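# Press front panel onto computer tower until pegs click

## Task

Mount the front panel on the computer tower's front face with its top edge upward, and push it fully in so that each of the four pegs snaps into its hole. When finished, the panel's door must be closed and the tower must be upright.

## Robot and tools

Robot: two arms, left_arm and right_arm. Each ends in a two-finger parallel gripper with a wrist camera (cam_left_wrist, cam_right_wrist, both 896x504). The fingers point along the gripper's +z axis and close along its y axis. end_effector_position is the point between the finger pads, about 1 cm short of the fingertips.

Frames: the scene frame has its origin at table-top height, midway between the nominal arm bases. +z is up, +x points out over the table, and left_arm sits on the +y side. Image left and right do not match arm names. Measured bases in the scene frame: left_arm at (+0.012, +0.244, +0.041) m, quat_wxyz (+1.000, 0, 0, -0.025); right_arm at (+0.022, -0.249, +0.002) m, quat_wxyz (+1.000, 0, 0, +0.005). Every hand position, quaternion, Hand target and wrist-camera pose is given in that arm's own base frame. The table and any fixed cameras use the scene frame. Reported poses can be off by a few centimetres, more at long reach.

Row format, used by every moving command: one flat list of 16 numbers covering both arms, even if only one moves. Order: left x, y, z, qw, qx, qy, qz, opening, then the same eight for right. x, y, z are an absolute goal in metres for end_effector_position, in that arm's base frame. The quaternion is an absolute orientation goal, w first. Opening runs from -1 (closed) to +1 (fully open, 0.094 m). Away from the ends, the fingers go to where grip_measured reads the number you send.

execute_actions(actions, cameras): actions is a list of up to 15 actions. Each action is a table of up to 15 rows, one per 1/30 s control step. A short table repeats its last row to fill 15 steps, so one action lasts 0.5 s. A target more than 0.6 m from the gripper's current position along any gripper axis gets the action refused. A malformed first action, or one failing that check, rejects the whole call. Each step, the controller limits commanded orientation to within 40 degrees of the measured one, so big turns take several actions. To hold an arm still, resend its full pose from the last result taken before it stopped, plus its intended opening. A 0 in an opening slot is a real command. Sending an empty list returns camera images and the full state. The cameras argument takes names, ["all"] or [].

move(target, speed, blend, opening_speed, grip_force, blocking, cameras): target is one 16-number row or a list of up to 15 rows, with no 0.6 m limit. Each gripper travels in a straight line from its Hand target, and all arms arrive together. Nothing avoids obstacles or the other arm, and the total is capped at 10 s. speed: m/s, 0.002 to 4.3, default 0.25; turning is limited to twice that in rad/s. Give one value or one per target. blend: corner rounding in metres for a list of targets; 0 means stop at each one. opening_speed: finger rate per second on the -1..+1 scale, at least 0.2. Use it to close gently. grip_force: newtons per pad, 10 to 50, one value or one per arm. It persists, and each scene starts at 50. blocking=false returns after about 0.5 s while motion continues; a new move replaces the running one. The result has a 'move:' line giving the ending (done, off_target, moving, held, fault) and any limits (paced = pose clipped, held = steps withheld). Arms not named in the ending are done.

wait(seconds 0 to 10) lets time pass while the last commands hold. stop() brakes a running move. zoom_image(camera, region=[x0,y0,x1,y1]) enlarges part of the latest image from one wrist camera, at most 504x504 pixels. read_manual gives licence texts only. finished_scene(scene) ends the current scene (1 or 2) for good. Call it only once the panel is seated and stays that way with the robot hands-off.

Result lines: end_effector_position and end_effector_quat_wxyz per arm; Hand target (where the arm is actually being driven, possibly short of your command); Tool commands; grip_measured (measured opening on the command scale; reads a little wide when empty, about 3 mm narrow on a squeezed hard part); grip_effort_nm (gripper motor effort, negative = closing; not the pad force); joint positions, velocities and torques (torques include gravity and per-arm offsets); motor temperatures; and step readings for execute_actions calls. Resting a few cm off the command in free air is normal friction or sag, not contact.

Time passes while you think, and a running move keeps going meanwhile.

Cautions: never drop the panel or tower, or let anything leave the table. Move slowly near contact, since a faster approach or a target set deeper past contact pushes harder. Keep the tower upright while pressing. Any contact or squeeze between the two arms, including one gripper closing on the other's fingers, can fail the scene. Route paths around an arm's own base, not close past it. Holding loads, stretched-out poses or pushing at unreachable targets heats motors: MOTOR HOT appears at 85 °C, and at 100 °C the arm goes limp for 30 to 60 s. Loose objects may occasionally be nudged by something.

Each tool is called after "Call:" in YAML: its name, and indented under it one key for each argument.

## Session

Call:
execute_actions:
  actions: []

Scene clock: 0.00 s.
left_arm: end_effector_position=(+0.3722, -0.3687, +0.2262) grip_measured=+1.000 grip_effort_nm=n/a end_effector_quat_wxyz=(+0.358, +0.472, +0.806, -0.005) | right_arm: end_effector_position=(+0.4228, -0.4381, +0.2887) grip_measured=+1.000 grip_effort_nm=n/a end_effector_quat_wxyz=(+0.404, +0.789, +0.341, -0.313)
Joint positions: left_arm=[-0.846 1.325 1.053 -0.59 -0.201 0.288 0.094] | right_arm=[-0.561 1.683 1.518 -0.895 0.991 1.484 0.094]
Joint velocities: within noise
Joint torques (N m): no reading
Motor temperatures (°C): left_arm=[24 26 33 26 24 21 24] | right_arm=[22 31 40 22 24 23 24]
Heat: left arm: hottest elbow 33 °C; right arm: hottest elbow 40 °C.
Hand target: left_arm +0.3771, -0.3743, +0.2368; +0.368, +0.469, +0.803, -0.008 | right_arm +0.4271, -0.4408, +0.3066; +0.418, +0.790, +0.331, -0.304
Tool commands: left_gripper/opening=+1.0 right_gripper/opening=+1.0
camera_calibration:
cam_left_wrist: T_world_to_cam=[[-0.765838, -0.546945, -0.338146, 0.161011], [-0.505535, 0.837098, -0.209047, 0.582747], [0.397399, 0.0108489, -0.917582, 0.153179], [0, 0, 0, 1]] pos_world=[0.357034, -0.401415, 0.31682]
cam_right_wrist: T_world_to_cam=[[-0.784286, 0.457019, -0.419559, 0.65152], [0.619479, 0.613727, -0.489475, 0.186789], [0.0337952, -0.643796, -0.764451, 0.0133619], [0, 0, 0, 1]] pos_world=[0.394814, -0.403792, 0.374994]

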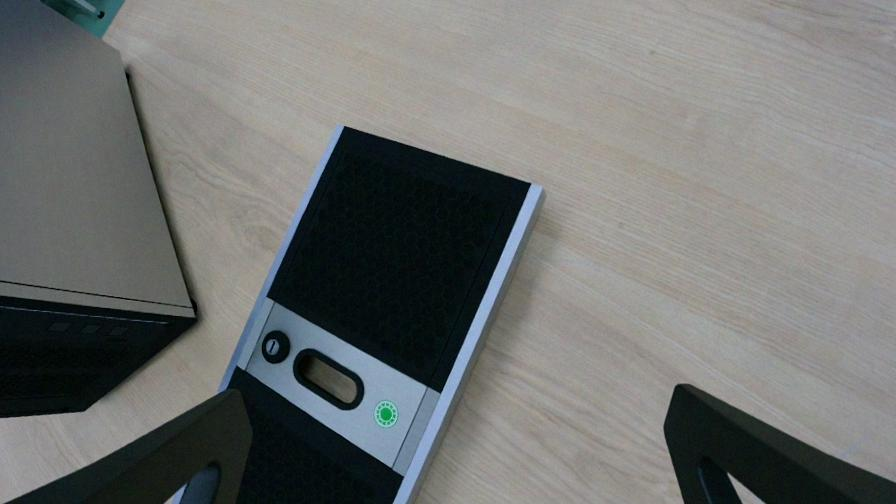

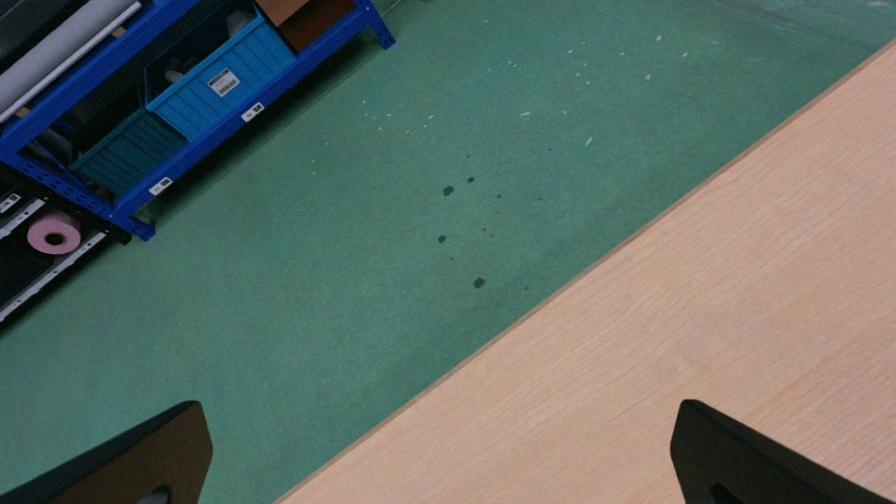

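Call:
move:
  target: [0.5816,-0.247,0.16,0,0.6428,0.766,0,1,0.4271,-0.4408,0.3066,0.418,0.790,0.331,-0.304,1]
  cameras: ["cam_left_wrist"]

Scene clock: 68.10 s.
left_arm: end_effector_position=(+0.5711, -0.2424, +0.1589) grip_measured=+1.000 grip_effort_nm=-0.03 end_effector_quat_wxyz=(-0.004, +0.638, +0.770, -0.002) | right_arm: end_effector_position=(+0.4228, -0.4381, +0.2887) grip_measured=+1.000 grip_effort_nm=0.02 end_effector_quat_wxyz=(+0.404, +0.789, +0.341, -0.313)
Joint positions: left_arm=[-0.4 2.004 1.902 -1.478 0.002 0.983 0.094] | right_arm=[-0.561 1.683 1.518 -0.895 0.991 1.484 0.094]
Joint torques (N m): left_arm=[-0.09 -16.21 11.28 0.31 0.01 0.11] | right_arm=[-1.08 -16.44 12.18 0.81 0.61 -0.08]
Motor temperatures (°C): left_arm=[24 26 38 26 24 21 24] | right_arm=[22 36 46 22 24 23 24]
Heat: left arm: hottest elbow 38 °C; right arm: hottest elbow 46 °C.
Hand target: left_arm +0.5812, -0.2468, +0.1599; +0.000, +0.643, +0.766, +0.000 | right_arm +0.4266, -0.4405, +0.3067; +0.418, +0.790, +0.331, -0.304
Off the commanded pose: left_arm 0.012 m, 1 deg | right_arm 0.019 m, 2 deg.
move: off_target (left_arm, right_arm)
camera_calibration:
cam_left_wrist: T_world_to_cam=[[-0.984448, -0.175572, 0.00599769, 0.519743], [-0.156323, 0.891072, 0.426092, 0.276246], [-0.0801542, 0.418528, -0.90466, 0.380507], [0, 0, 0, 1]] pos_world=[0.585343, -0.314155, 0.223406]
Images, in order (width x height): cam_left_wrist 896x504.

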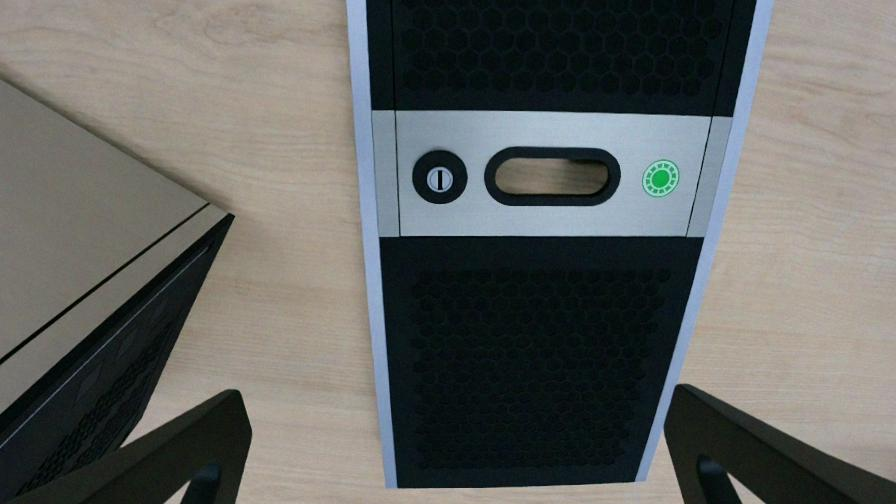

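Call:
zoom_image:
  camera: "cam_left_wrist"
  region: [340, 90, 640, 260]

Scaled by 1.680 from the camera's 896x504 image, which has a finer 1280x720 frame.

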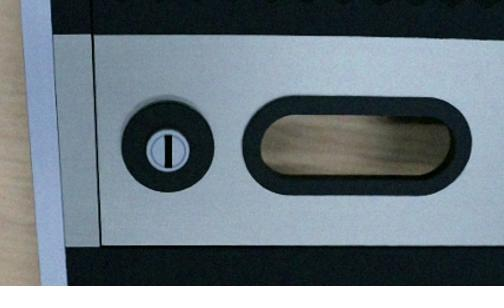

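Call:
move:
  target:
    - [0.5906,-0.252,0.05,0,0.6361,0.7716,0,1,0.4271,-0.4408,0.3066,0.418,0.790,0.331,-0.304,1]
    - [0.5906,-0.252,0.02,0,0.6361,0.7716,0,1,0.4271,-0.4408,0.3066,0.418,0.790,0.331,-0.304,1]
  speed: [0.2,0.05]
  cameras: ["cam_left_wrist"]

Scene clock: 95.30 s.
left_arm: end_effector_position=(+0.5910, -0.2508, +0.0370) grip_measured=+1.000 grip_effort_nm=-0.03 end_effector_quat_wxyz=(+0.009, +0.638, +0.770, +0.002) | right_arm: end_effector_position=(+0.4228, -0.4381, +0.2887) grip_measured=+1.000 grip_effort_nm=0.02 end_effector_quat_wxyz=(+0.404, +0.789, +0.341, -0.313)
Joint positions: left_arm=[-0.4 2.126 1.774 -1.202 0.002 0.983 0.094] | right_arm=[-0.561 1.683 1.518 -0.895 0.991 1.484 0.094]
Joint torques (N m): left_arm=[-0.03 -16.79 7.69 1.06 -0.04 -0.02] | right_arm=[-0.97 -16.21 12.19 0.79 0.63 -0.1]
Heat: left arm: hottest elbow 42 °C; right arm: hottest elbow 47 °C.
Hand target: left_arm +0.5902, -0.2518, +0.0202; +0.000, +0.636, +0.772, +0.000 | right_arm +0.4266, -0.4405, +0.3067; +0.418, +0.790, +0.331, -0.304
Off the commanded pose: left_arm 0.017 m, 1 deg | right_arm 0.019 m, 2 deg.
move: off_target (left_arm, right_arm)
camera_calibration:
cam_left_wrist: T_world_to_cam=[[-0.984394, -0.175276, -0.0157249, 0.539496], [-0.166025, 0.895366, 0.413226, 0.346102], [-0.0583492, 0.409388, -0.910493, 0.26045], [0, 0, 0, 1]] pos_world=[0.603735, -0.321952, 0.102603]
Images, in order (width x height): cam_left_wrist 896x504.

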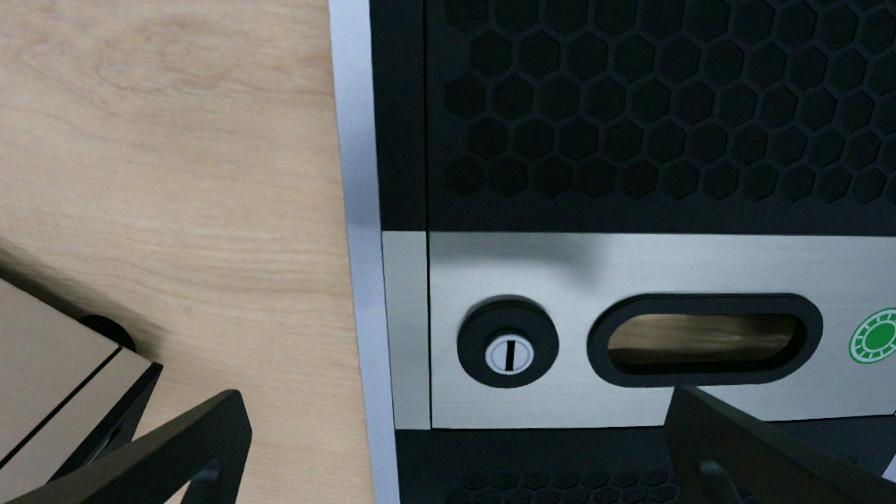

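Call:
move:
  target:
    - [0.5816,-0.249,0.015,0,0.6361,0.7716,0,1,0.4271,-0.4408,0.3066,0.418,0.790,0.331,-0.304,1]
    - [0.5816,-0.249,0.0,0,0.6361,0.7716,0,1,0.4271,-0.4408,0.3066,0.418,0.790,0.331,-0.304,1]
  speed: [0.1,0.03]
  cameras: ["cam_left_wrist"]

Scene clock: 105.43 s.
left_arm: end_effector_position=(+0.5834, -0.2476, +0.0163) grip_measured=+1.000 grip_effort_nm=-0.03 end_effector_quat_wxyz=(+0.009, +0.638, +0.770, +0.002) | right_arm: end_effector_position=(+0.4228, -0.4381, +0.2887) grip_measured=+1.000 grip_effort_nm=0.02 end_effector_quat_wxyz=(+0.404, +0.789, +0.341, -0.313)
Joint positions: left_arm=[-0.4 2.126 1.716 -1.143 0.002 0.983 0.094] | right_arm=[-0.561 1.683 1.518 -0.895 0.991 1.484 0.094]
Joint torques (N m): left_arm=[-0.15 -16.85 7.36 1.13 -0.01 -0.04] | right_arm=[-1.08 -16.26 12.29 0.8 0.61 -0.09]
Heat: left arm: hottest elbow 41 °C; right arm: hottest elbow 47 °C.
Hand target: left_arm +0.5813, -0.2488, +0.0002; +0.000, +0.636, +0.772, +0.000 | right_arm +0.4266, -0.4405, +0.3067; +0.418, +0.790, +0.331, -0.304
Off the commanded pose: left_arm 0.016 m, 1 deg | right_arm 0.019 m, 2 deg.
move: off_target (left_arm, right_arm)
camera_calibration:
cam_left_wrist: T_world_to_cam=[[-0.984394, -0.175276, -0.0157249, 0.53225], [-0.166025, 0.895366, 0.413226, 0.350529], [-0.0583492, 0.409388, -0.910493, 0.239849], [0, 0, 0, 1]] pos_world=[0.596135, -0.318752, 0.081903]
Images, in order (width x height): cam_left_wrist 896x504.

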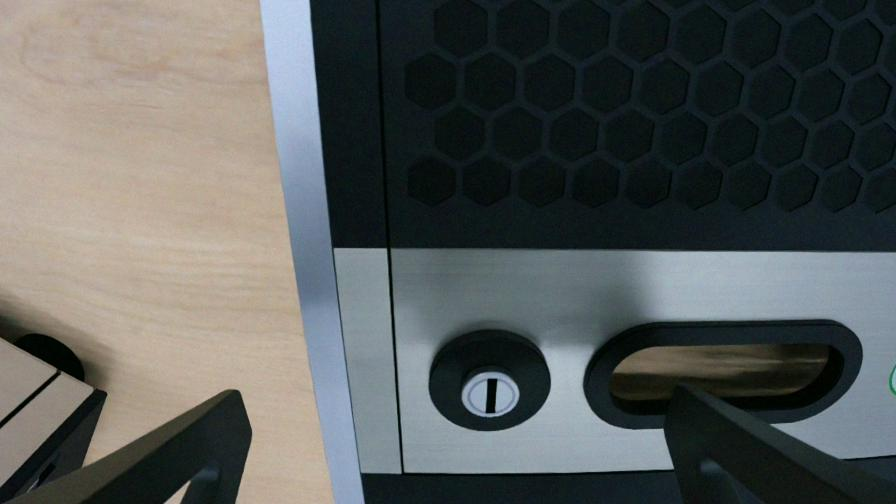

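Call:
move:
  target: [0.5806,-0.249,-0.014,0,0.6361,0.7716,0,1,0.4271,-0.4408,0.3066,0.418,0.790,0.331,-0.304,1]
  speed: 0.03
  cameras: ["cam_left_wrist"]

Scene clock: 121.50 s.
left_arm: end_effector_position=(+0.5826, -0.2473, +0.0035) grip_measured=+1.000 grip_effort_nm=-0.03 end_effector_quat_wxyz=(+0.009, +0.638, +0.770, +0.002) | right_arm: end_effector_position=(+0.4228, -0.4381, +0.2887) grip_measured=+1.000 grip_effort_nm=0.01 end_effector_quat_wxyz=(+0.404, +0.789, +0.341, -0.313)
Joint positions: left_arm=[-0.4 2.137 1.699 -1.114 0.002 0.983 0.094] | right_arm=[-0.561 1.683 1.518 -0.895 0.991 1.484 0.094]
Joint torques (N m): left_arm=[-0.44 -16.79 7.35 1.1 -0.02 -0.05] | right_arm=[-0.91 -16.56 12.23 0.62 0.59 -0.1]
Heat: left arm: hottest elbow 40 °C; right arm: hottest elbow 48 °C.
Hand target: left_arm +0.5803, -0.2488, -0.0136; +0.000, +0.636, +0.772, +0.000 | right_arm +0.4266, -0.4405, +0.3067; +0.418, +0.790, +0.331, -0.304
Off the commanded pose: left_arm 0.018 m, 1 deg | right_arm 0.019 m, 2 deg.
move: off_target (left_arm, right_arm)
camera_calibration:
cam_left_wrist: T_world_to_cam=[[-0.984384, -0.175212, -0.017, 0.531335], [-0.166534, 0.895606, 0.412501, 0.355739], [-0.0570496, 0.40889, -0.910799, 0.227067], [0, 0, 0, 1]] pos_world=[0.595235, -0.318352, 0.0691028]
Images, in order (width x height): cam_left_wrist 896x504.

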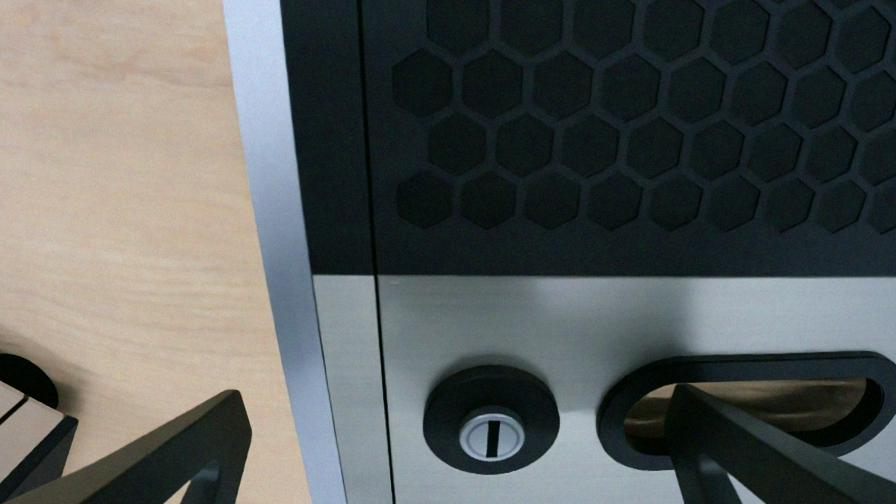

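Call:
move:
  target: [0.5806,-0.248,-0.022,0,0.6361,0.7716,0,1,0.4271,-0.4408,0.3066,0.418,0.790,0.331,-0.304,1]
  speed: 0.03
  cameras: ["cam_left_wrist"]

Scene clock: 132.00 s.
left_arm: end_effector_position=(+0.5833, -0.2476, +0.0006) grip_measured=+1.000 grip_effort_nm=-0.04 end_effector_quat_wxyz=(+0.012, +0.638, +0.770, +0.002) | right_arm: end_effector_position=(+0.4228, -0.4381, +0.2887) grip_measured=+1.000 grip_effort_nm=0.02 end_effector_quat_wxyz=(+0.404, +0.789, +0.341, -0.313)
Joint positions: left_arm=[-0.4 2.14 1.695 -1.102 0.002 0.983 0.094] | right_arm=[-0.561 1.683 1.518 -0.895 0.991 1.484 0.094]
Joint torques (N m): left_arm=[-0.21 -16.21 6.99 1.31 -0.01 -0.05] | right_arm=[-1.32 -16.73 12.29 0.65 0.59 -0.07]
Heat: left arm: hottest elbow 39 °C; right arm: hottest elbow 48 °C.
Hand target: left_arm +0.5800, -0.2477, -0.0216; +0.000, +0.636, +0.772, +0.000 | right_arm +0.4266, -0.4405, +0.3067; +0.418, +0.790, +0.331, -0.304
Off the commanded pose: left_arm 0.023 m, 1 deg | right_arm 0.019 m, 2 deg.
move: off_target (left_arm, right_arm)
camera_calibration:
cam_left_wrist: T_world_to_cam=[[-0.984295, -0.175254, -0.0211932, 0.531859], [-0.168433, 0.896408, 0.40998, 0.358652], [-0.0528527, 0.40711, -0.911848, 0.221715], [0, 0, 0, 1]] pos_world=[0.595633, -0.318551, 0.0664023]
Images, in order (width x height): cam_left_wrist 896x504.

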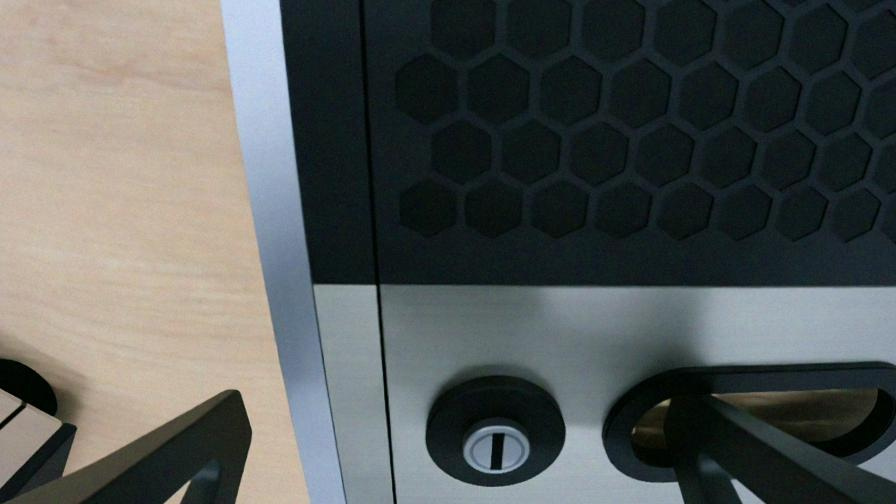

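Call:
move:
  target: [0.580,-0.2465,-0.028,0,0.6361,0.7716,0,1,0.4271,-0.4408,0.3066,0.418,0.790,0.331,-0.304,1]
  speed: 0.03
  cameras: ["cam_left_wrist"]

Call:
zoom_image:
  camera: "cam_left_wrist"
  region: [580, 330, 896, 504]

Scene clock: 138.67 s.
left_arm: end_effector_position=(+0.5832, -0.2475, -0.0003) grip_measured=+1.000 grip_effort_nm=-0.03 end_effector_quat_wxyz=(+0.012, +0.638, +0.770, +0.003) | right_arm: end_effector_position=(+0.4228, -0.4381, +0.2887) grip_measured=+1.000 grip_effort_nm=0.02 end_effector_quat_wxyz=(+0.404, +0.789, +0.341, -0.313)
Joint positions: left_arm=[-0.4 2.14 1.692 -1.098 0.002 0.983 0.094] | right_arm=[-0.561 1.683 1.518 -0.895 0.991 1.484 0.094]
Joint torques (N m): left_arm=[-0.03 -15.79 6.53 1.59 -0.04 -0.02] | right_arm=[-1.49 -16.62 11.97 0.58 0.62 -0.08]
Heat: left arm: hottest elbow 39 °C; right arm: hottest elbow 48 °C.
Hand target: left_arm +0.5790, -0.2460, -0.0274; +0.000, +0.636, +0.772, +0.000 | right_arm +0.4266, -0.4405, +0.3067; +0.418, +0.790, +0.331, -0.304
Off the commanded pose: left_arm 0.028 m, 1 deg | right_arm 0.019 m, 2 deg.
move: off_target (left_arm, right_arm)
camera_calibration:
cam_left_wrist: T_world_to_cam=[[-0.984275, -0.175257, -0.0220855, 0.531706], [-0.16883, 0.896584, 0.409431, 0.359226], [-0.0519541, 0.406721, -0.912074, 0.220199], [0, 0, 0, 1]] pos_world=[0.595433, -0.318451, 0.0655022]
Images, in order (width x height): cam_left_wrist 896x504.

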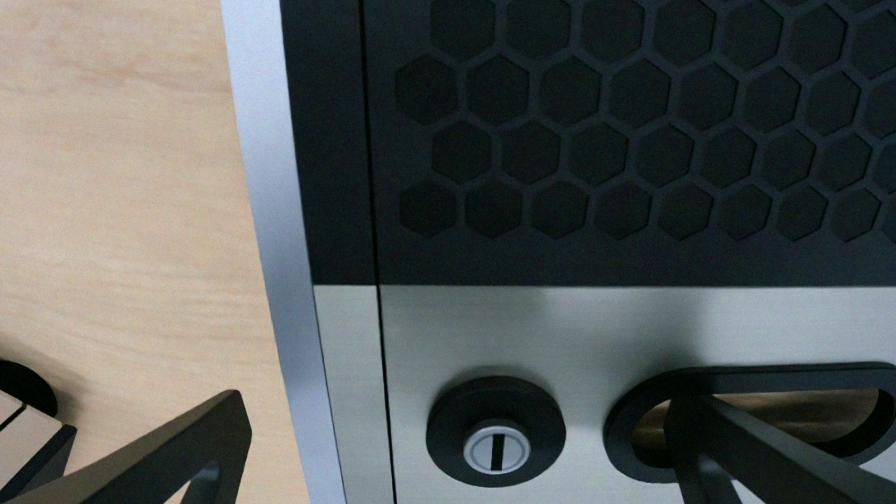

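Scaled by 1.595 from the camera's 896x504 image, which has a finer 1280x720 frame.

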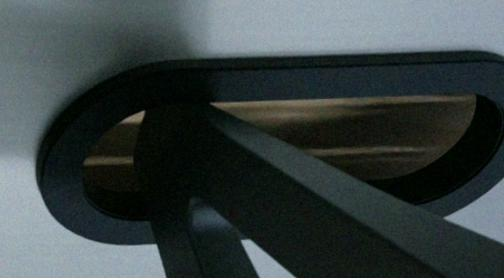

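Call:
move:
  target: [0.580,-0.2475,-0.020,0,0.6361,0.7716,0,0.30,0.4271,-0.4408,0.3066,0.418,0.790,0.331,-0.304,1]
  speed: 0.03
  opening_speed: 0.25
  cameras: ["cam_left_wrist"]

Scene clock: 149.07 s.
left_arm: end_effector_position=(+0.5828, -0.2493, -0.0004) grip_measured=+0.583 grip_effort_nm=-1.06 end_effector_quat_wxyz=(+0.014, +0.638, +0.770, -0.001) | right_arm: end_effector_position=(+0.4228, -0.4381, +0.2887) grip_measured=+1.000 grip_effort_nm=0.02 end_effector_quat_wxyz=(+0.404, +0.789, +0.341, -0.313)
Joint positions: left_arm=[-0.4 2.14 1.692 -1.096 0.011 0.983 0.074] | right_arm=[-0.561 1.683 1.518 -0.895 0.991 1.484 0.094]
Joint torques (N m): left_arm=[0.03 -16.26 7.19 0.88 -0.38 -0.05] | right_arm=[-1.32 -15.79 12.22 0.64 0.66 -0.06]
Heat: left arm: hottest elbow 38 °C; right arm: hottest elbow 48 °C.
Hand target: left_arm +0.5795, -0.2474, -0.0196; +0.000, +0.636, +0.772, +0.000 | right_arm +0.4266, -0.4405, +0.3067; +0.418, +0.790, +0.331, -0.304
Off the commanded pose: left_arm 0.020 m, 2 deg | right_arm 0.019 m, 2 deg.
move: off_target (left_arm, right_arm)
camera_calibration:
cam_left_wrist: T_world_to_cam=[[-0.984416, -0.174857, -0.0186963, 0.5312], [-0.167533, 0.900204, 0.401953, 0.360919], [-0.0534539, 0.398821, -0.91547, 0.219727], [0, 0, 0, 1]] pos_world=[0.595133, -0.319648, 0.0660124]
Images, in order (width x height): cam_left_wrist 896x504.

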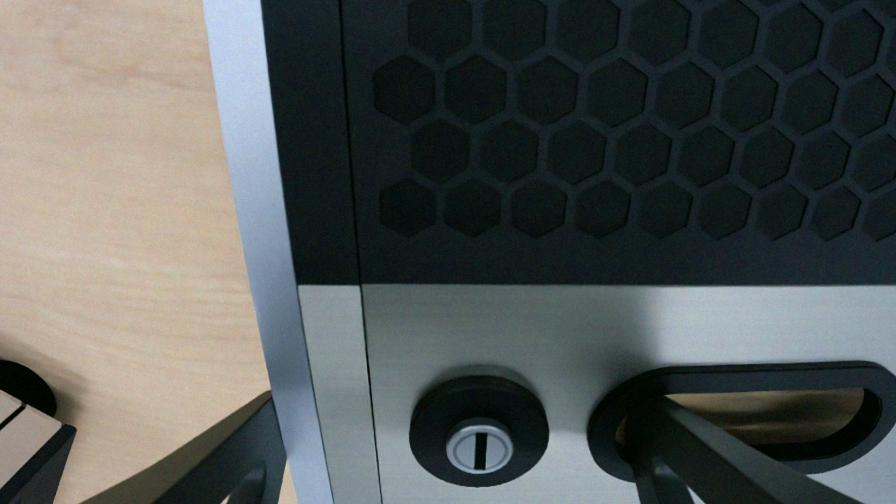

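Call:
move:
  target:
    - [0.580,-0.2475,0.05,0,0.6361,0.7716,0,0.20,0.4271,-0.4408,0.3066,0.418,0.790,0.331,-0.304,1]
    - [0.56,-0.24,0.12,0,0.6361,0.7716,0,0.20,0.4271,-0.4408,0.3066,0.418,0.790,0.331,-0.304,1]
  speed: 0.06
  cameras: ["cam_left_wrist"]

Scene clock: 168.27 s.
left_arm: end_effector_position=(+0.5449, -0.2313, +0.0851) grip_measured=+0.572 grip_effort_nm=-1.06 end_effector_quat_wxyz=(-0.031, +0.637, +0.770, -0.010) | right_arm: end_effector_position=(+0.4228, -0.4381, +0.2887) grip_measured=+1.000 grip_effort_nm=0.02 end_effector_quat_wxyz=(+0.404, +0.789, +0.341, -0.313)
Joint positions: left_arm=[-0.4 2.006 1.707 -1.336 0 0.983 0.074] | right_arm=[-0.561 1.683 1.518 -0.895 0.991 1.484 0.094]
Joint torques (N m): left_arm=[-0.32 -19.72 11.6 -0.05 0.05 -0.06] | right_arm=[-1.08 -16.26 12.05 0.68 0.61 -0.06]
Heat: left arm: hottest elbow 38 °C; right arm: hottest elbow 49 °C.
Hand target: left_arm +0.5584, -0.2394, +0.1200; +0.000, +0.636, +0.772, +0.000 | right_arm +0.4266, -0.4405, +0.3067; +0.418, +0.790, +0.331, -0.304
Off the commanded pose: left_arm 0.039 m, 4 deg | right_arm 0.019 m, 2 deg.
move: off_target (left_arm, right_arm)
camera_calibration:
cam_left_wrist: T_world_to_cam=[[-0.982961, -0.176171, 0.0524569, 0.491503], [-0.133603, 0.880743, 0.454358, 0.276547], [-0.126246, 0.439608, -0.889273, 0.335716], [0, 0, 0, 1]] pos_world=[0.562459, -0.304562, 0.147109]
Images, in order (width x height): cam_left_wrist 896x504.

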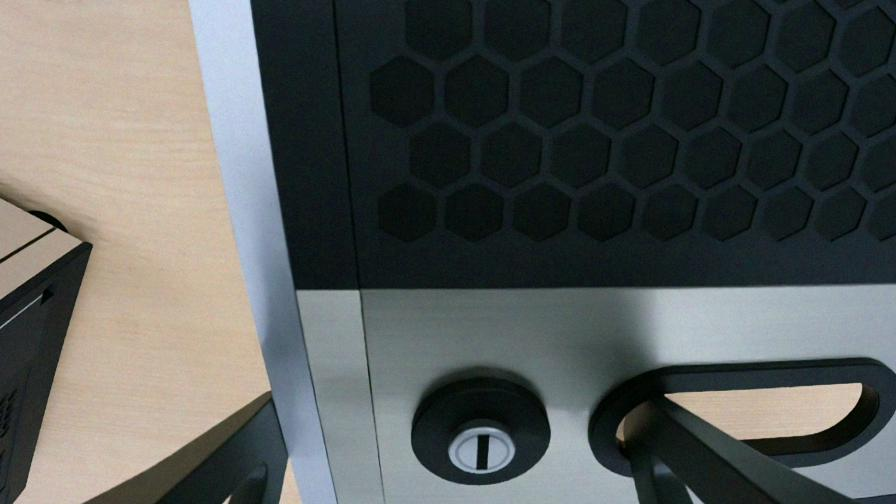

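Call:
move:
  target:
    - [0.50,-0.20,0.42,0,0.6361,0.7716,0,0.20,0.4271,-0.4408,0.3066,0.418,0.790,0.331,-0.304,1]
    - [0.47,-0.20,0.42,0.5456,0.4498,0.5456,-0.4498,0.20,0.4271,-0.4408,0.3066,0.418,0.790,0.331,-0.304,1]
  speed: 0.12
  blend: 0.02
  cameras: ["all"]

Scene clock: 195.57 s.
left_arm: end_effector_position=(+0.4738, -0.2029, +0.4005) grip_measured=+0.572 grip_effort_nm=-1.06 end_effector_quat_wxyz=(+0.534, +0.450, +0.554, -0.453) | right_arm: end_effector_position=(+0.4228, -0.4381, +0.2887) grip_measured=+1.000 grip_effort_nm=0.02 end_effector_quat_wxyz=(+0.404, +0.789, +0.341, -0.313)
Joint positions: left_arm=[-0.071 1.342 1.063 0.201 1.315 0.053 0.074] | right_arm=[-0.561 1.683 1.518 -0.895 0.991 1.484 0.094]
Joint torques (N m): left_arm=[0.56 -10.99 9.72 2.39 0.04 -0.24] | right_arm=[-1.38 -16.32 12.11 0.79 0.64 -0.09]
Heat: left arm: hottest elbow 41 °C; right arm: hottest elbow 49 °C.
Hand target: left_arm +0.4696, -0.2001, +0.4197; +0.544, +0.452, +0.547, -0.449 | right_arm +0.4266, -0.4405, +0.3067; +0.418, +0.790, +0.331, -0.304
Off the commanded pose: left_arm 0.020 m, 2 deg | right_arm 0.019 m, 2 deg.
move: off_target (left_arm, right_arm)
camera_calibration:
cam_left_wrist: T_world_to_cam=[[-0.982582, -0.185521, 0.0106827, 0.424743], [-0.0912756, 0.431755, -0.897361, 0.52897], [0.161867, -0.882706, -0.441169, 0.0104597], [0, 0, 0, 1]] pos_world=[0.463934, -0.140354, 0.474754]
cam_right_wrist: T_world_to_cam=[[-0.784286, 0.457019, -0.419559, 0.65152], [0.619479, 0.613727, -0.489475, 0.186789], [0.0337952, -0.643796, -0.764451, 0.0133619], [0, 0, 0, 1]] pos_world=[0.394814, -0.403792, 0.374994]

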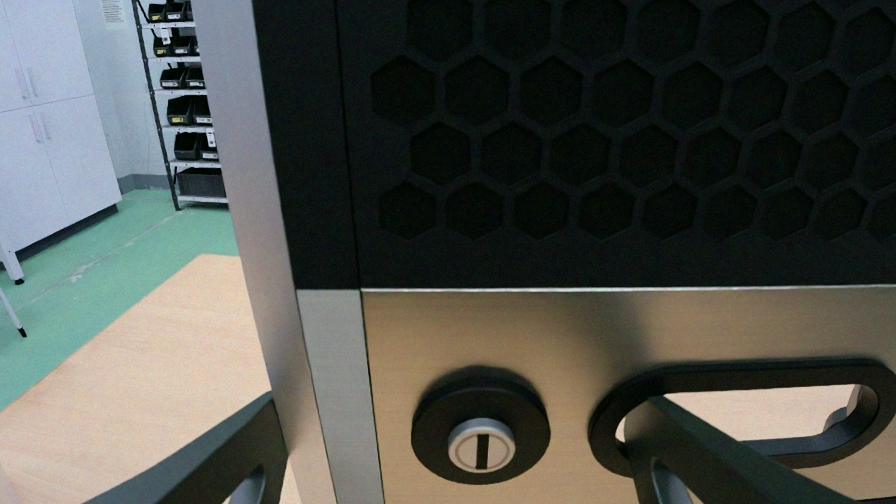

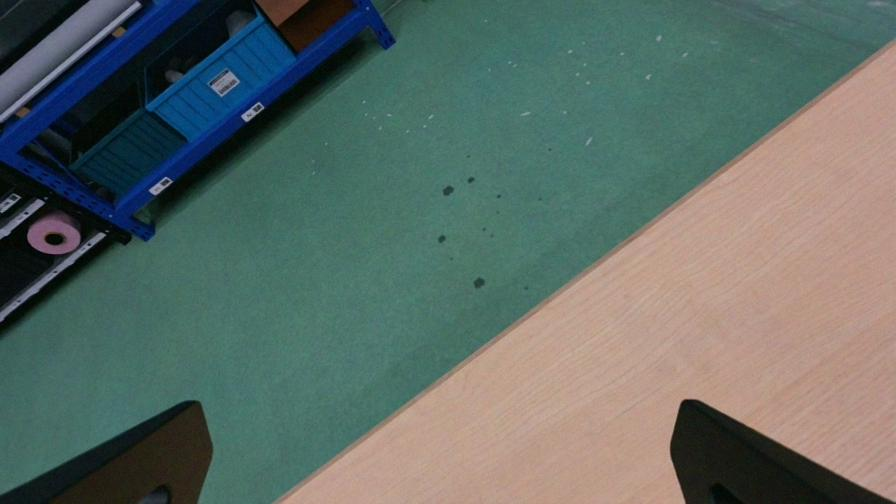

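Call:
move:
  target: [0.54,0.045,0.36,0.6941,0.1349,0.6941,-0.1349,0.20,0.4271,-0.4408,0.3066,0.418,0.790,0.331,-0.304,1]
  speed: 0.12
  cameras: ["cam_left_wrist"]

Scene clock: 211.30 s.
left_arm: end_effector_position=(+0.5374, +0.0406, +0.3442) grip_measured=+0.572 grip_effort_nm=-1.06 end_effector_quat_wxyz=(+0.680, +0.141, +0.707, -0.135) | right_arm: end_effector_position=(+0.4228, -0.4381, +0.2887) grip_measured=+1.000 grip_effort_nm=0.02 end_effector_quat_wxyz=(+0.404, +0.789, +0.341, -0.313)
Joint positions: left_arm=[0.278 1.257 0.833 0.376 0.67 0.031 0.074] | right_arm=[-0.561 1.683 1.518 -0.895 0.991 1.484 0.094]
Joint torques (N m): left_arm=[0.15 -8.12 9.76 3.22 -0.02 -0.22] | right_arm=[-1.2 -16.5 12.07 0.7 0.6 -0.06]
Heat: left arm: hottest elbow 40 °C; right arm: hottest elbow 49 °C.
Hand target: left_arm +0.5395, +0.0449, +0.3599; +0.694, +0.135, +0.694, -0.135 | right_arm +0.4266, -0.4405, +0.3067; +0.418, +0.790, +0.331, -0.304
Off the commanded pose: left_arm 0.017 m, 2 deg | right_arm 0.019 m, 2 deg.
move: off_target (left_arm, right_arm)
camera_calibration:
cam_left_wrist: T_world_to_cam=[[-0.380991, -0.9245, -0.0120353, 0.247484], [-0.418836, 0.18418, -0.889187, 0.562449], [0.824271, -0.333732, -0.457385, -0.18247], [0, 0, 0, 1]] pos_world=[0.480267, 0.0643117, 0.419642]
Images, in order (width x height): cam_left_wrist 896x504.

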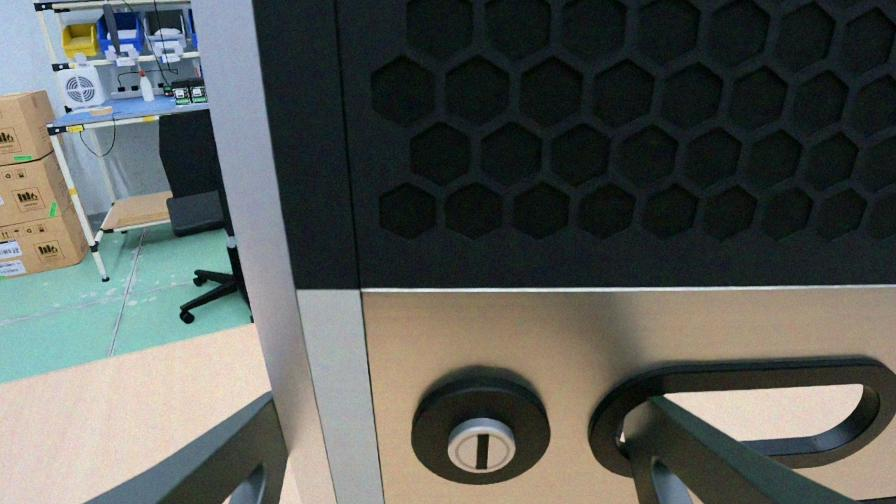

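Call:
move:
  target: [0.54,0.045,0.36,0.6941,0.1349,0.6941,-0.1349,0.20,0.46,0.03,0.62,0.604,-0.295,0.695,0.257,1]
  speed: 0.25
  cameras: ["cam_right_wrist"]

Scene clock: 225.47 s.
left_arm: end_effector_position=(+0.5374, +0.0406, +0.3442) grip_measured=+0.572 grip_effort_nm=-1.06 end_effector_quat_wxyz=(+0.680, +0.141, +0.707, -0.135) | right_arm: end_effector_position=(+0.4613, +0.0229, +0.5939) grip_measured=+1.000 grip_effort_nm=0.00 end_effector_quat_wxyz=(+0.591, -0.275, +0.710, +0.267)
Joint positions: left_arm=[0.278 1.257 0.833 0.376 0.67 0.031 0.074] | right_arm=[-0.283 1.152 1.531 -0.705 -1.053 -0.232 0.094]
Joint torques (N m): left_arm=[0.32 -8 9.73 3.22 -0.03 -0.24] | right_arm=[0.21 -7.88 15.12 0.83 -0.27 -0.15]
Heat: left arm: hottest elbow 40 °C; right arm: hottest elbow 50 °C.
Hand target: left_arm +0.5395, +0.0448, +0.3599; +0.694, +0.135, +0.694, -0.135 | right_arm +0.4586, +0.0298, +0.6188; +0.604, -0.294, +0.694, +0.257
Off the commanded pose: left_arm 0.017 m, 2 deg | right_arm 0.027 m, 3 deg.
move: off_target (left_arm, right_arm)
camera_calibration:
cam_right_wrist: T_world_to_cam=[[0.69273, -0.718996, -0.0562995, -0.271051], [-0.43796, -0.357367, -0.824912, 0.73868], [0.572989, 0.596098, -0.56245, 0.144972], [0, 0, 0, 1]] pos_world=[0.42821, -0.0173222, 0.675626]
Images, in order (width x height): cam_right_wrist 896x504.

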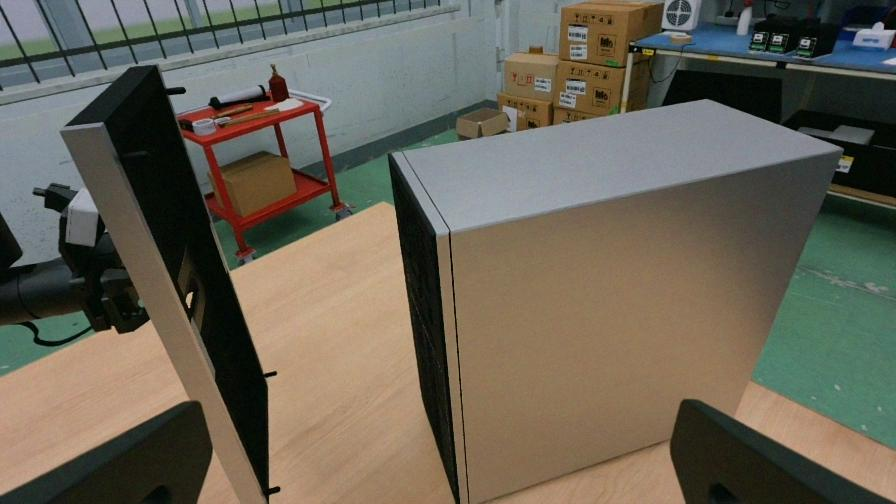

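Call:
move:
  target: [0.625,0.016,0.275,0.7016,0.1533,0.6776,-0.1588,0.20,0.46,0.03,0.62,0.604,-0.295,0.695,0.257,1]
  speed: 0.1
  cameras: ["cam_right_wrist"]

Scene clock: 258.27 s.
left_arm: end_effector_position=(+0.6065, +0.0166, +0.2375) grip_measured=+0.572 grip_effort_nm=-1.06 end_effector_quat_wxyz=(+0.674, +0.149, +0.706, -0.160) | right_arm: end_effector_position=(+0.4614, +0.0230, +0.5938) grip_measured=+1.000 grip_effort_nm=0.00 end_effector_quat_wxyz=(+0.591, -0.275, +0.710, +0.267)
Joint positions: left_arm=[0.2 1.606 0.863 0.693 0.641 0.005 0.074] | right_arm=[-0.283 1.152 1.531 -0.705 -1.054 -0.233 0.094]
Joint torques (N m): left_arm=[-0.32 -11.46 11.73 3.23 -0.04 -0.24] | right_arm=[-0.21 -7.82 15.12 0.95 -0.28 -0.18]
Motor temperatures (°C): left_arm=[24 28 41 26 24 22 27] | right_arm=[22 33 58 22 24 23 24]
Heat: left arm: hottest elbow 41 °C; right arm: hottest elbow 58 °C.
Hand target: left_arm +0.6218, +0.0157, +0.2750; +0.701, +0.154, +0.678, -0.159 | right_arm +0.4586, +0.0298, +0.6189; +0.604, -0.294, +0.694, +0.257
Off the commanded pose: left_arm 0.042 m, 5 deg | right_arm 0.027 m, 3 deg.
move: off_target (left_arm, right_arm)
camera_calibration:
cam_right_wrist: T_world_to_cam=[[0.693438, -0.718363, -0.055657, -0.271851], [-0.43718, -0.358091, -0.825012, 0.738362], [0.572728, 0.596427, -0.562368, 0.14492], [0, 0, 0, 1]] pos_world=[0.428309, -0.0173215, 0.675525]
Images, in order (width x height): cam_right_wrist 896x504.

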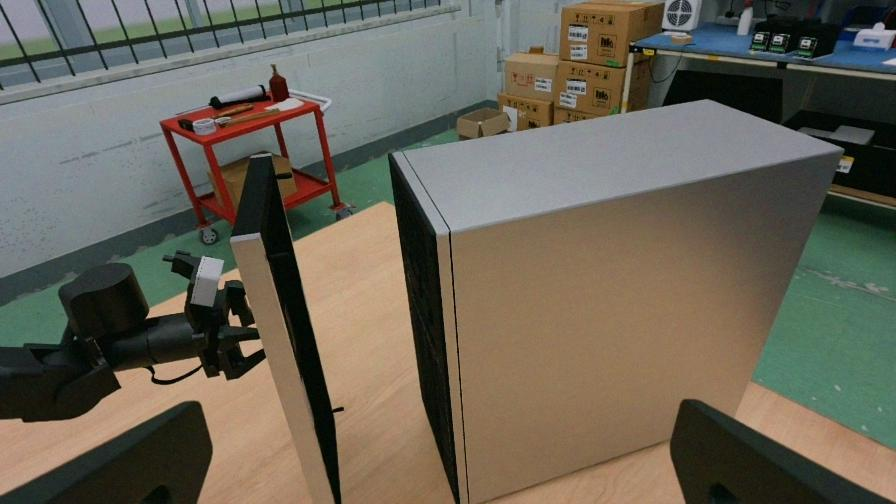

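Call:
zoom_image:
  camera: "cam_right_wrist"
  region: [210, 130, 470, 330]

Call:
zoom_image:
  camera: "cam_right_wrist"
  region: [240, 330, 500, 504]

Scaled by 1.938 from the camera's 896x504 image, which has a finer 1280x720 frame.

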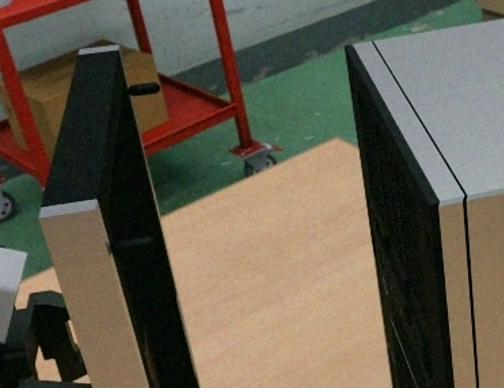

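Scaled by 1.938 from the camera's 896x504 image, which has a finer 1280x720 frame.

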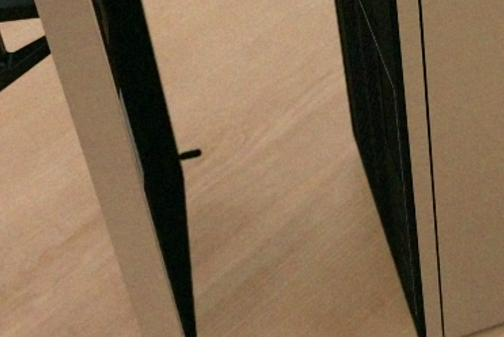

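Call:
move:
  target: [0.645,0.004,0.262,0.7278,0.1547,0.6484,-0.1378,0.20,0.46,0.03,0.62,0.604,-0.295,0.695,0.257,1]
  speed: 0.05
  cameras: ["cam_right_wrist"]

Call:
zoom_image:
  camera: "cam_right_wrist"
  region: [250, 130, 480, 300]

Call:
zoom_image:
  camera: "cam_right_wrist"
  region: [270, 330, 500, 504]

Scene clock: 287.83 s.
left_arm: end_effector_position=(+0.6270, +0.0053, +0.2262) grip_measured=+0.572 grip_effort_nm=-1.06 end_effector_quat_wxyz=(+0.703, +0.151, +0.681, -0.140) | right_arm: end_effector_position=(+0.4614, +0.0230, +0.5938) grip_measured=+1.000 grip_effort_nm=0.01 end_effector_quat_wxyz=(+0.591, -0.275, +0.710, +0.267)
Joint positions: left_arm=[0.161 1.7 0.884 0.849 0.575 0.005 0.074] | right_arm=[-0.283 1.152 1.531 -0.705 -1.054 -0.233 0.094]
Joint torques (N m): left_arm=[-0.62 -12.22 11.26 3.28 -0.11 -0.19] | right_arm=[-0.5 -7.88 15.2 0.87 -0.29 -0.21]
Motor temperatures (°C): left_arm=[24 27 41 26 24 22 27] | right_arm=[22 32 61 22 24 23 24]
Heat: left arm: hottest elbow 41 °C; right arm: hottest elbow 61 °C.
Hand target: left_arm +0.6419, +0.0037, +0.2622; +0.730, +0.156, +0.651, -0.139 | right_arm +0.4586, +0.0298, +0.6189; +0.604, -0.294, +0.694, +0.257
Off the commanded pose: left_arm 0.040 m, 5 deg | right_arm 0.027 m, 3 deg.
move: off_target (left_arm, right_arm)
camera_calibration:
cam_right_wrist: T_world_to_cam=[[0.693438, -0.718363, -0.055657, -0.271851], [-0.43718, -0.358091, -0.825012, 0.738362], [0.572728, 0.596427, -0.562368, 0.14492], [0, 0, 0, 1]] pos_world=[0.428309, -0.0173215, 0.675525]
Images, in order (width x height): cam_right_wrist 896x504.

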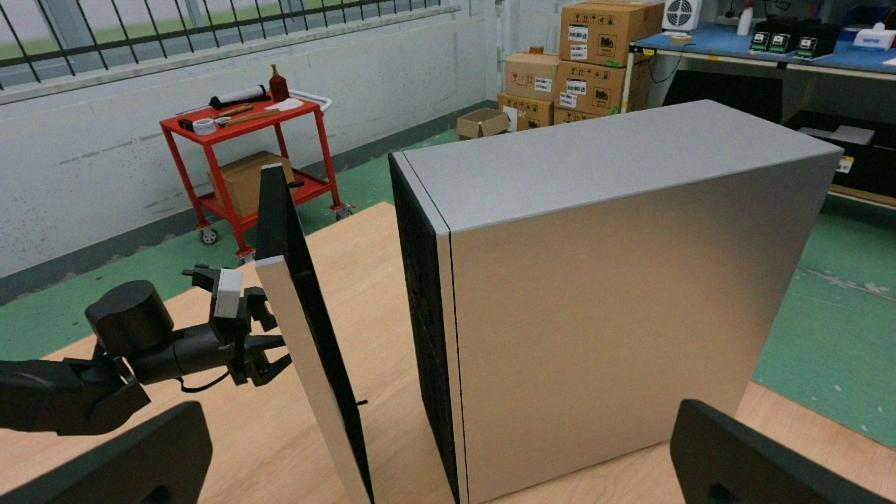

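Scaled by 2.191 from the camera's 896x504 image, which has a finer 1280x720 frame.

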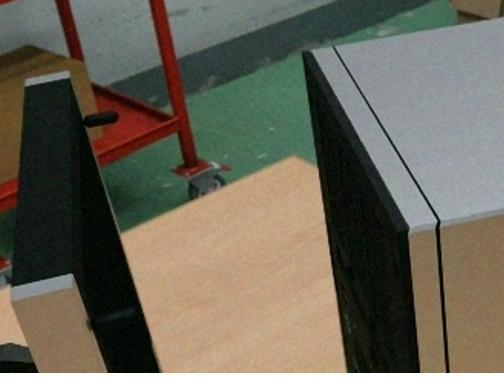

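Scaled by 2.191 from the camera's 896x504 image, which has a finer 1280x720 frame.

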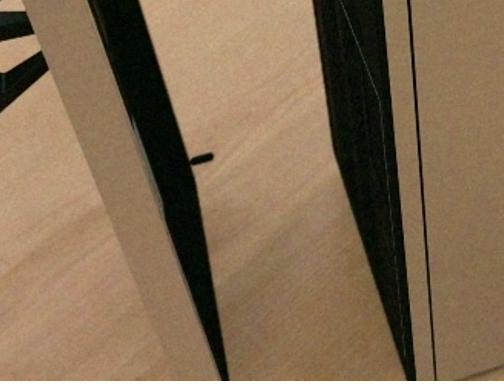

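Call:
move:
  target:
    - [0.645,0.004,0.262,0.7186,0.1482,0.6702,-0.1382,0.20,0.46,0.03,0.35,0.604,-0.295,0.695,0.257,1]
    - [0.645,0.004,0.262,0.7186,0.1482,0.6702,-0.1382,0.20,0.50,0.0,0.10,0.593,-0.368,0.625,0.349,1]
  speed: 0.2
  cameras: ["cam_right_wrist"]

Scene clock: 308.27 s.
left_arm: end_effector_position=(+0.6289, +0.0062, +0.2168) grip_measured=+0.572 grip_effort_nm=-1.06 end_effector_quat_wxyz=(+0.689, +0.141, +0.697, -0.141) | right_arm: end_effector_position=(+0.4893, +0.0094, +0.0948) grip_measured=+1.000 grip_effort_nm=0.00 end_effector_quat_wxyz=(+0.584, -0.367, +0.629, +0.357)
Joint positions: left_arm=[0.158 1.7 0.887 0.8 0.559 0.005 0.074] | right_arm=[-0.338 1.854 0.744 0.73 -1.403 -0.355 0.094]
Joint torques (N m): left_arm=[-0.38 -14.33 11.25 2.35 -0.07 -0.15] | right_arm=[-2.32 -12.28 7.71 1.73 -0.33 0.12]
Motor temperatures (°C): left_arm=[24 28 42 26 24 22 27] | right_arm=[22 32 60 22 24 23 24]
Heat: left arm: hottest elbow 42 °C; right arm: hottest elbow 60 °C.
Hand target: left_arm +0.6416, +0.0037, +0.2623; +0.716, +0.148, +0.668, -0.138 | right_arm +0.4995, +0.0000, +0.1002; +0.592, -0.369, +0.626, +0.349
Off the commanded pose: left_arm 0.048 m, 5 deg | right_arm 0.015 m, 1 deg.
move: off_target (left_arm, right_arm)
camera_calibration:
cam_right_wrist: T_world_to_cam=[[0.871408, -0.489933, -0.0247591, -0.420808], [-0.253898, -0.407254, -0.877314, 0.249687], [0.419742, 0.770785, -0.479277, -0.0781917], [0, 0, 0, 1]] pos_world=[0.462911, -0.044213, 0.17116]
Images, in order (width x height): cam_right_wrist 896x504.

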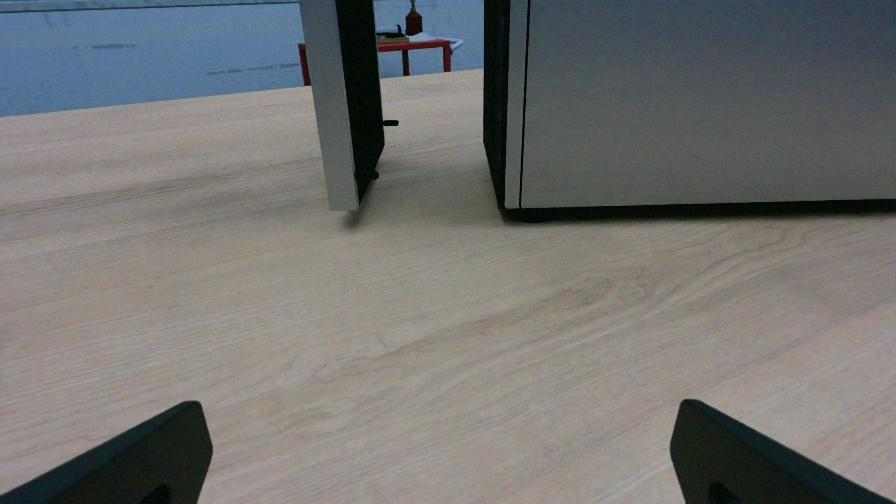

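Call:
zoom_image:
  camera: "cam_right_wrist"
  region: [300, 90, 540, 240]

Call:
zoom_image:
  camera: "cam_right_wrist"
  region: [290, 0, 530, 150]

Scaled by 2.100 from the camera's 896x504 image, which has a finer 1280x720 frame.

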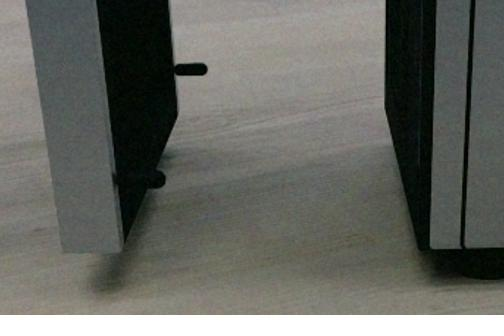

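Scaled by 2.100 from the camera's 896x504 image, which has a finer 1280x720 frame.

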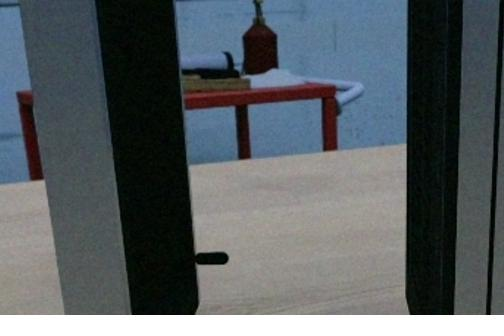

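Call:
move:
  target: [0.693,-0.034,0.267,0.7186,0.1482,0.6702,-0.1382,0.20,0.50,0.0,0.10,0.593,-0.368,0.625,0.349,1]
  speed: 0.05
  cameras: ["cam_right_wrist"]

Call:
zoom_image:
  camera: "cam_right_wrist"
  region: [330, 90, 570, 240]

Call:
zoom_image:
  camera: "cam_right_wrist"
  region: [330, 0, 570, 150]

Scene clock: 331.13 s.
left_arm: end_effector_position=(+0.6748, -0.0315, +0.2349) grip_measured=+0.572 grip_effort_nm=-1.06 end_effector_quat_wxyz=(+0.695, +0.144, +0.690, -0.139) | right_arm: end_effector_position=(+0.4896, +0.0093, +0.0951) grip_measured=+1.000 grip_effort_nm=0.00 end_effector_quat_wxyz=(+0.585, -0.367, +0.629, +0.357)
Joint positions: left_arm=[0.072 1.757 1.021 0.742 0.475 0.005 0.074] | right_arm=[-0.338 1.855 0.744 0.74 -1.403 -0.347 0.094]
Joint torques (N m): left_arm=[-0.56 -13.86 11.99 2.37 -0.11 -0.07] | right_arm=[-2.55 -12.57 7.62 1.59 -0.3 0.13]
Motor temperatures (°C): left_arm=[24 28 44 26 24 22 27] | right_arm=[22 32 54 22 24 23 24]
Heat: left arm: hottest elbow 44 °C; right arm: hottest elbow 54 °C.
Hand target: left_arm +0.6901, -0.0339, +0.2671; +0.716, +0.148, +0.668, -0.138 | right_arm +0.4996, +0.0000, +0.1002; +0.593, -0.369, +0.625, +0.349
Off the commanded pose: left_arm 0.037 m, 4 deg | right_arm 0.015 m, 1 deg.
move: off_target (left_arm, right_arm)
camera_calibration:
cam_right_wrist: T_world_to_cam=[[0.871169, -0.490411, -0.0237132, -0.421162], [-0.252692, -0.406427, -0.878045, 0.249523], [0.420965, 0.770918, -0.47799, -0.0787574], [0, 0, 0, 1]] pos_world=[0.463109, -0.0444139, 0.17146]
Images, in order (width x height): cam_right_wrist 896x504.

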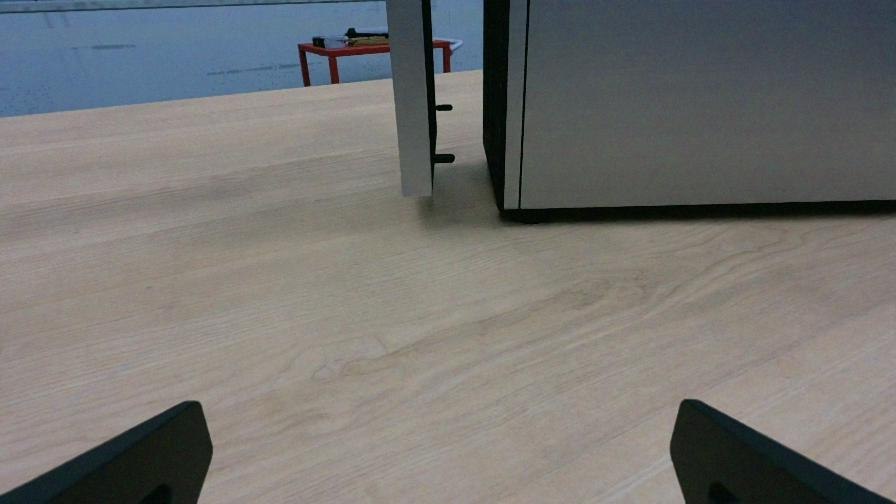

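Scaled by 2.100 from the camera's 896x504 image, which has a finer 1280x720 frame.

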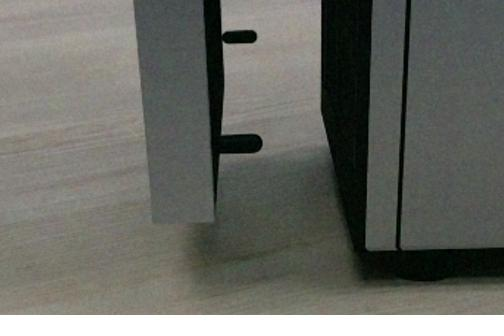

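Scaled by 2.100 from the camera's 896x504 image, which has a finer 1280x720 frame.

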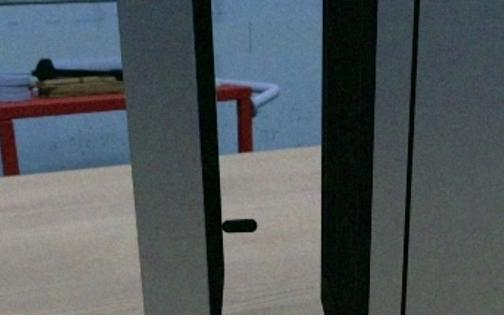

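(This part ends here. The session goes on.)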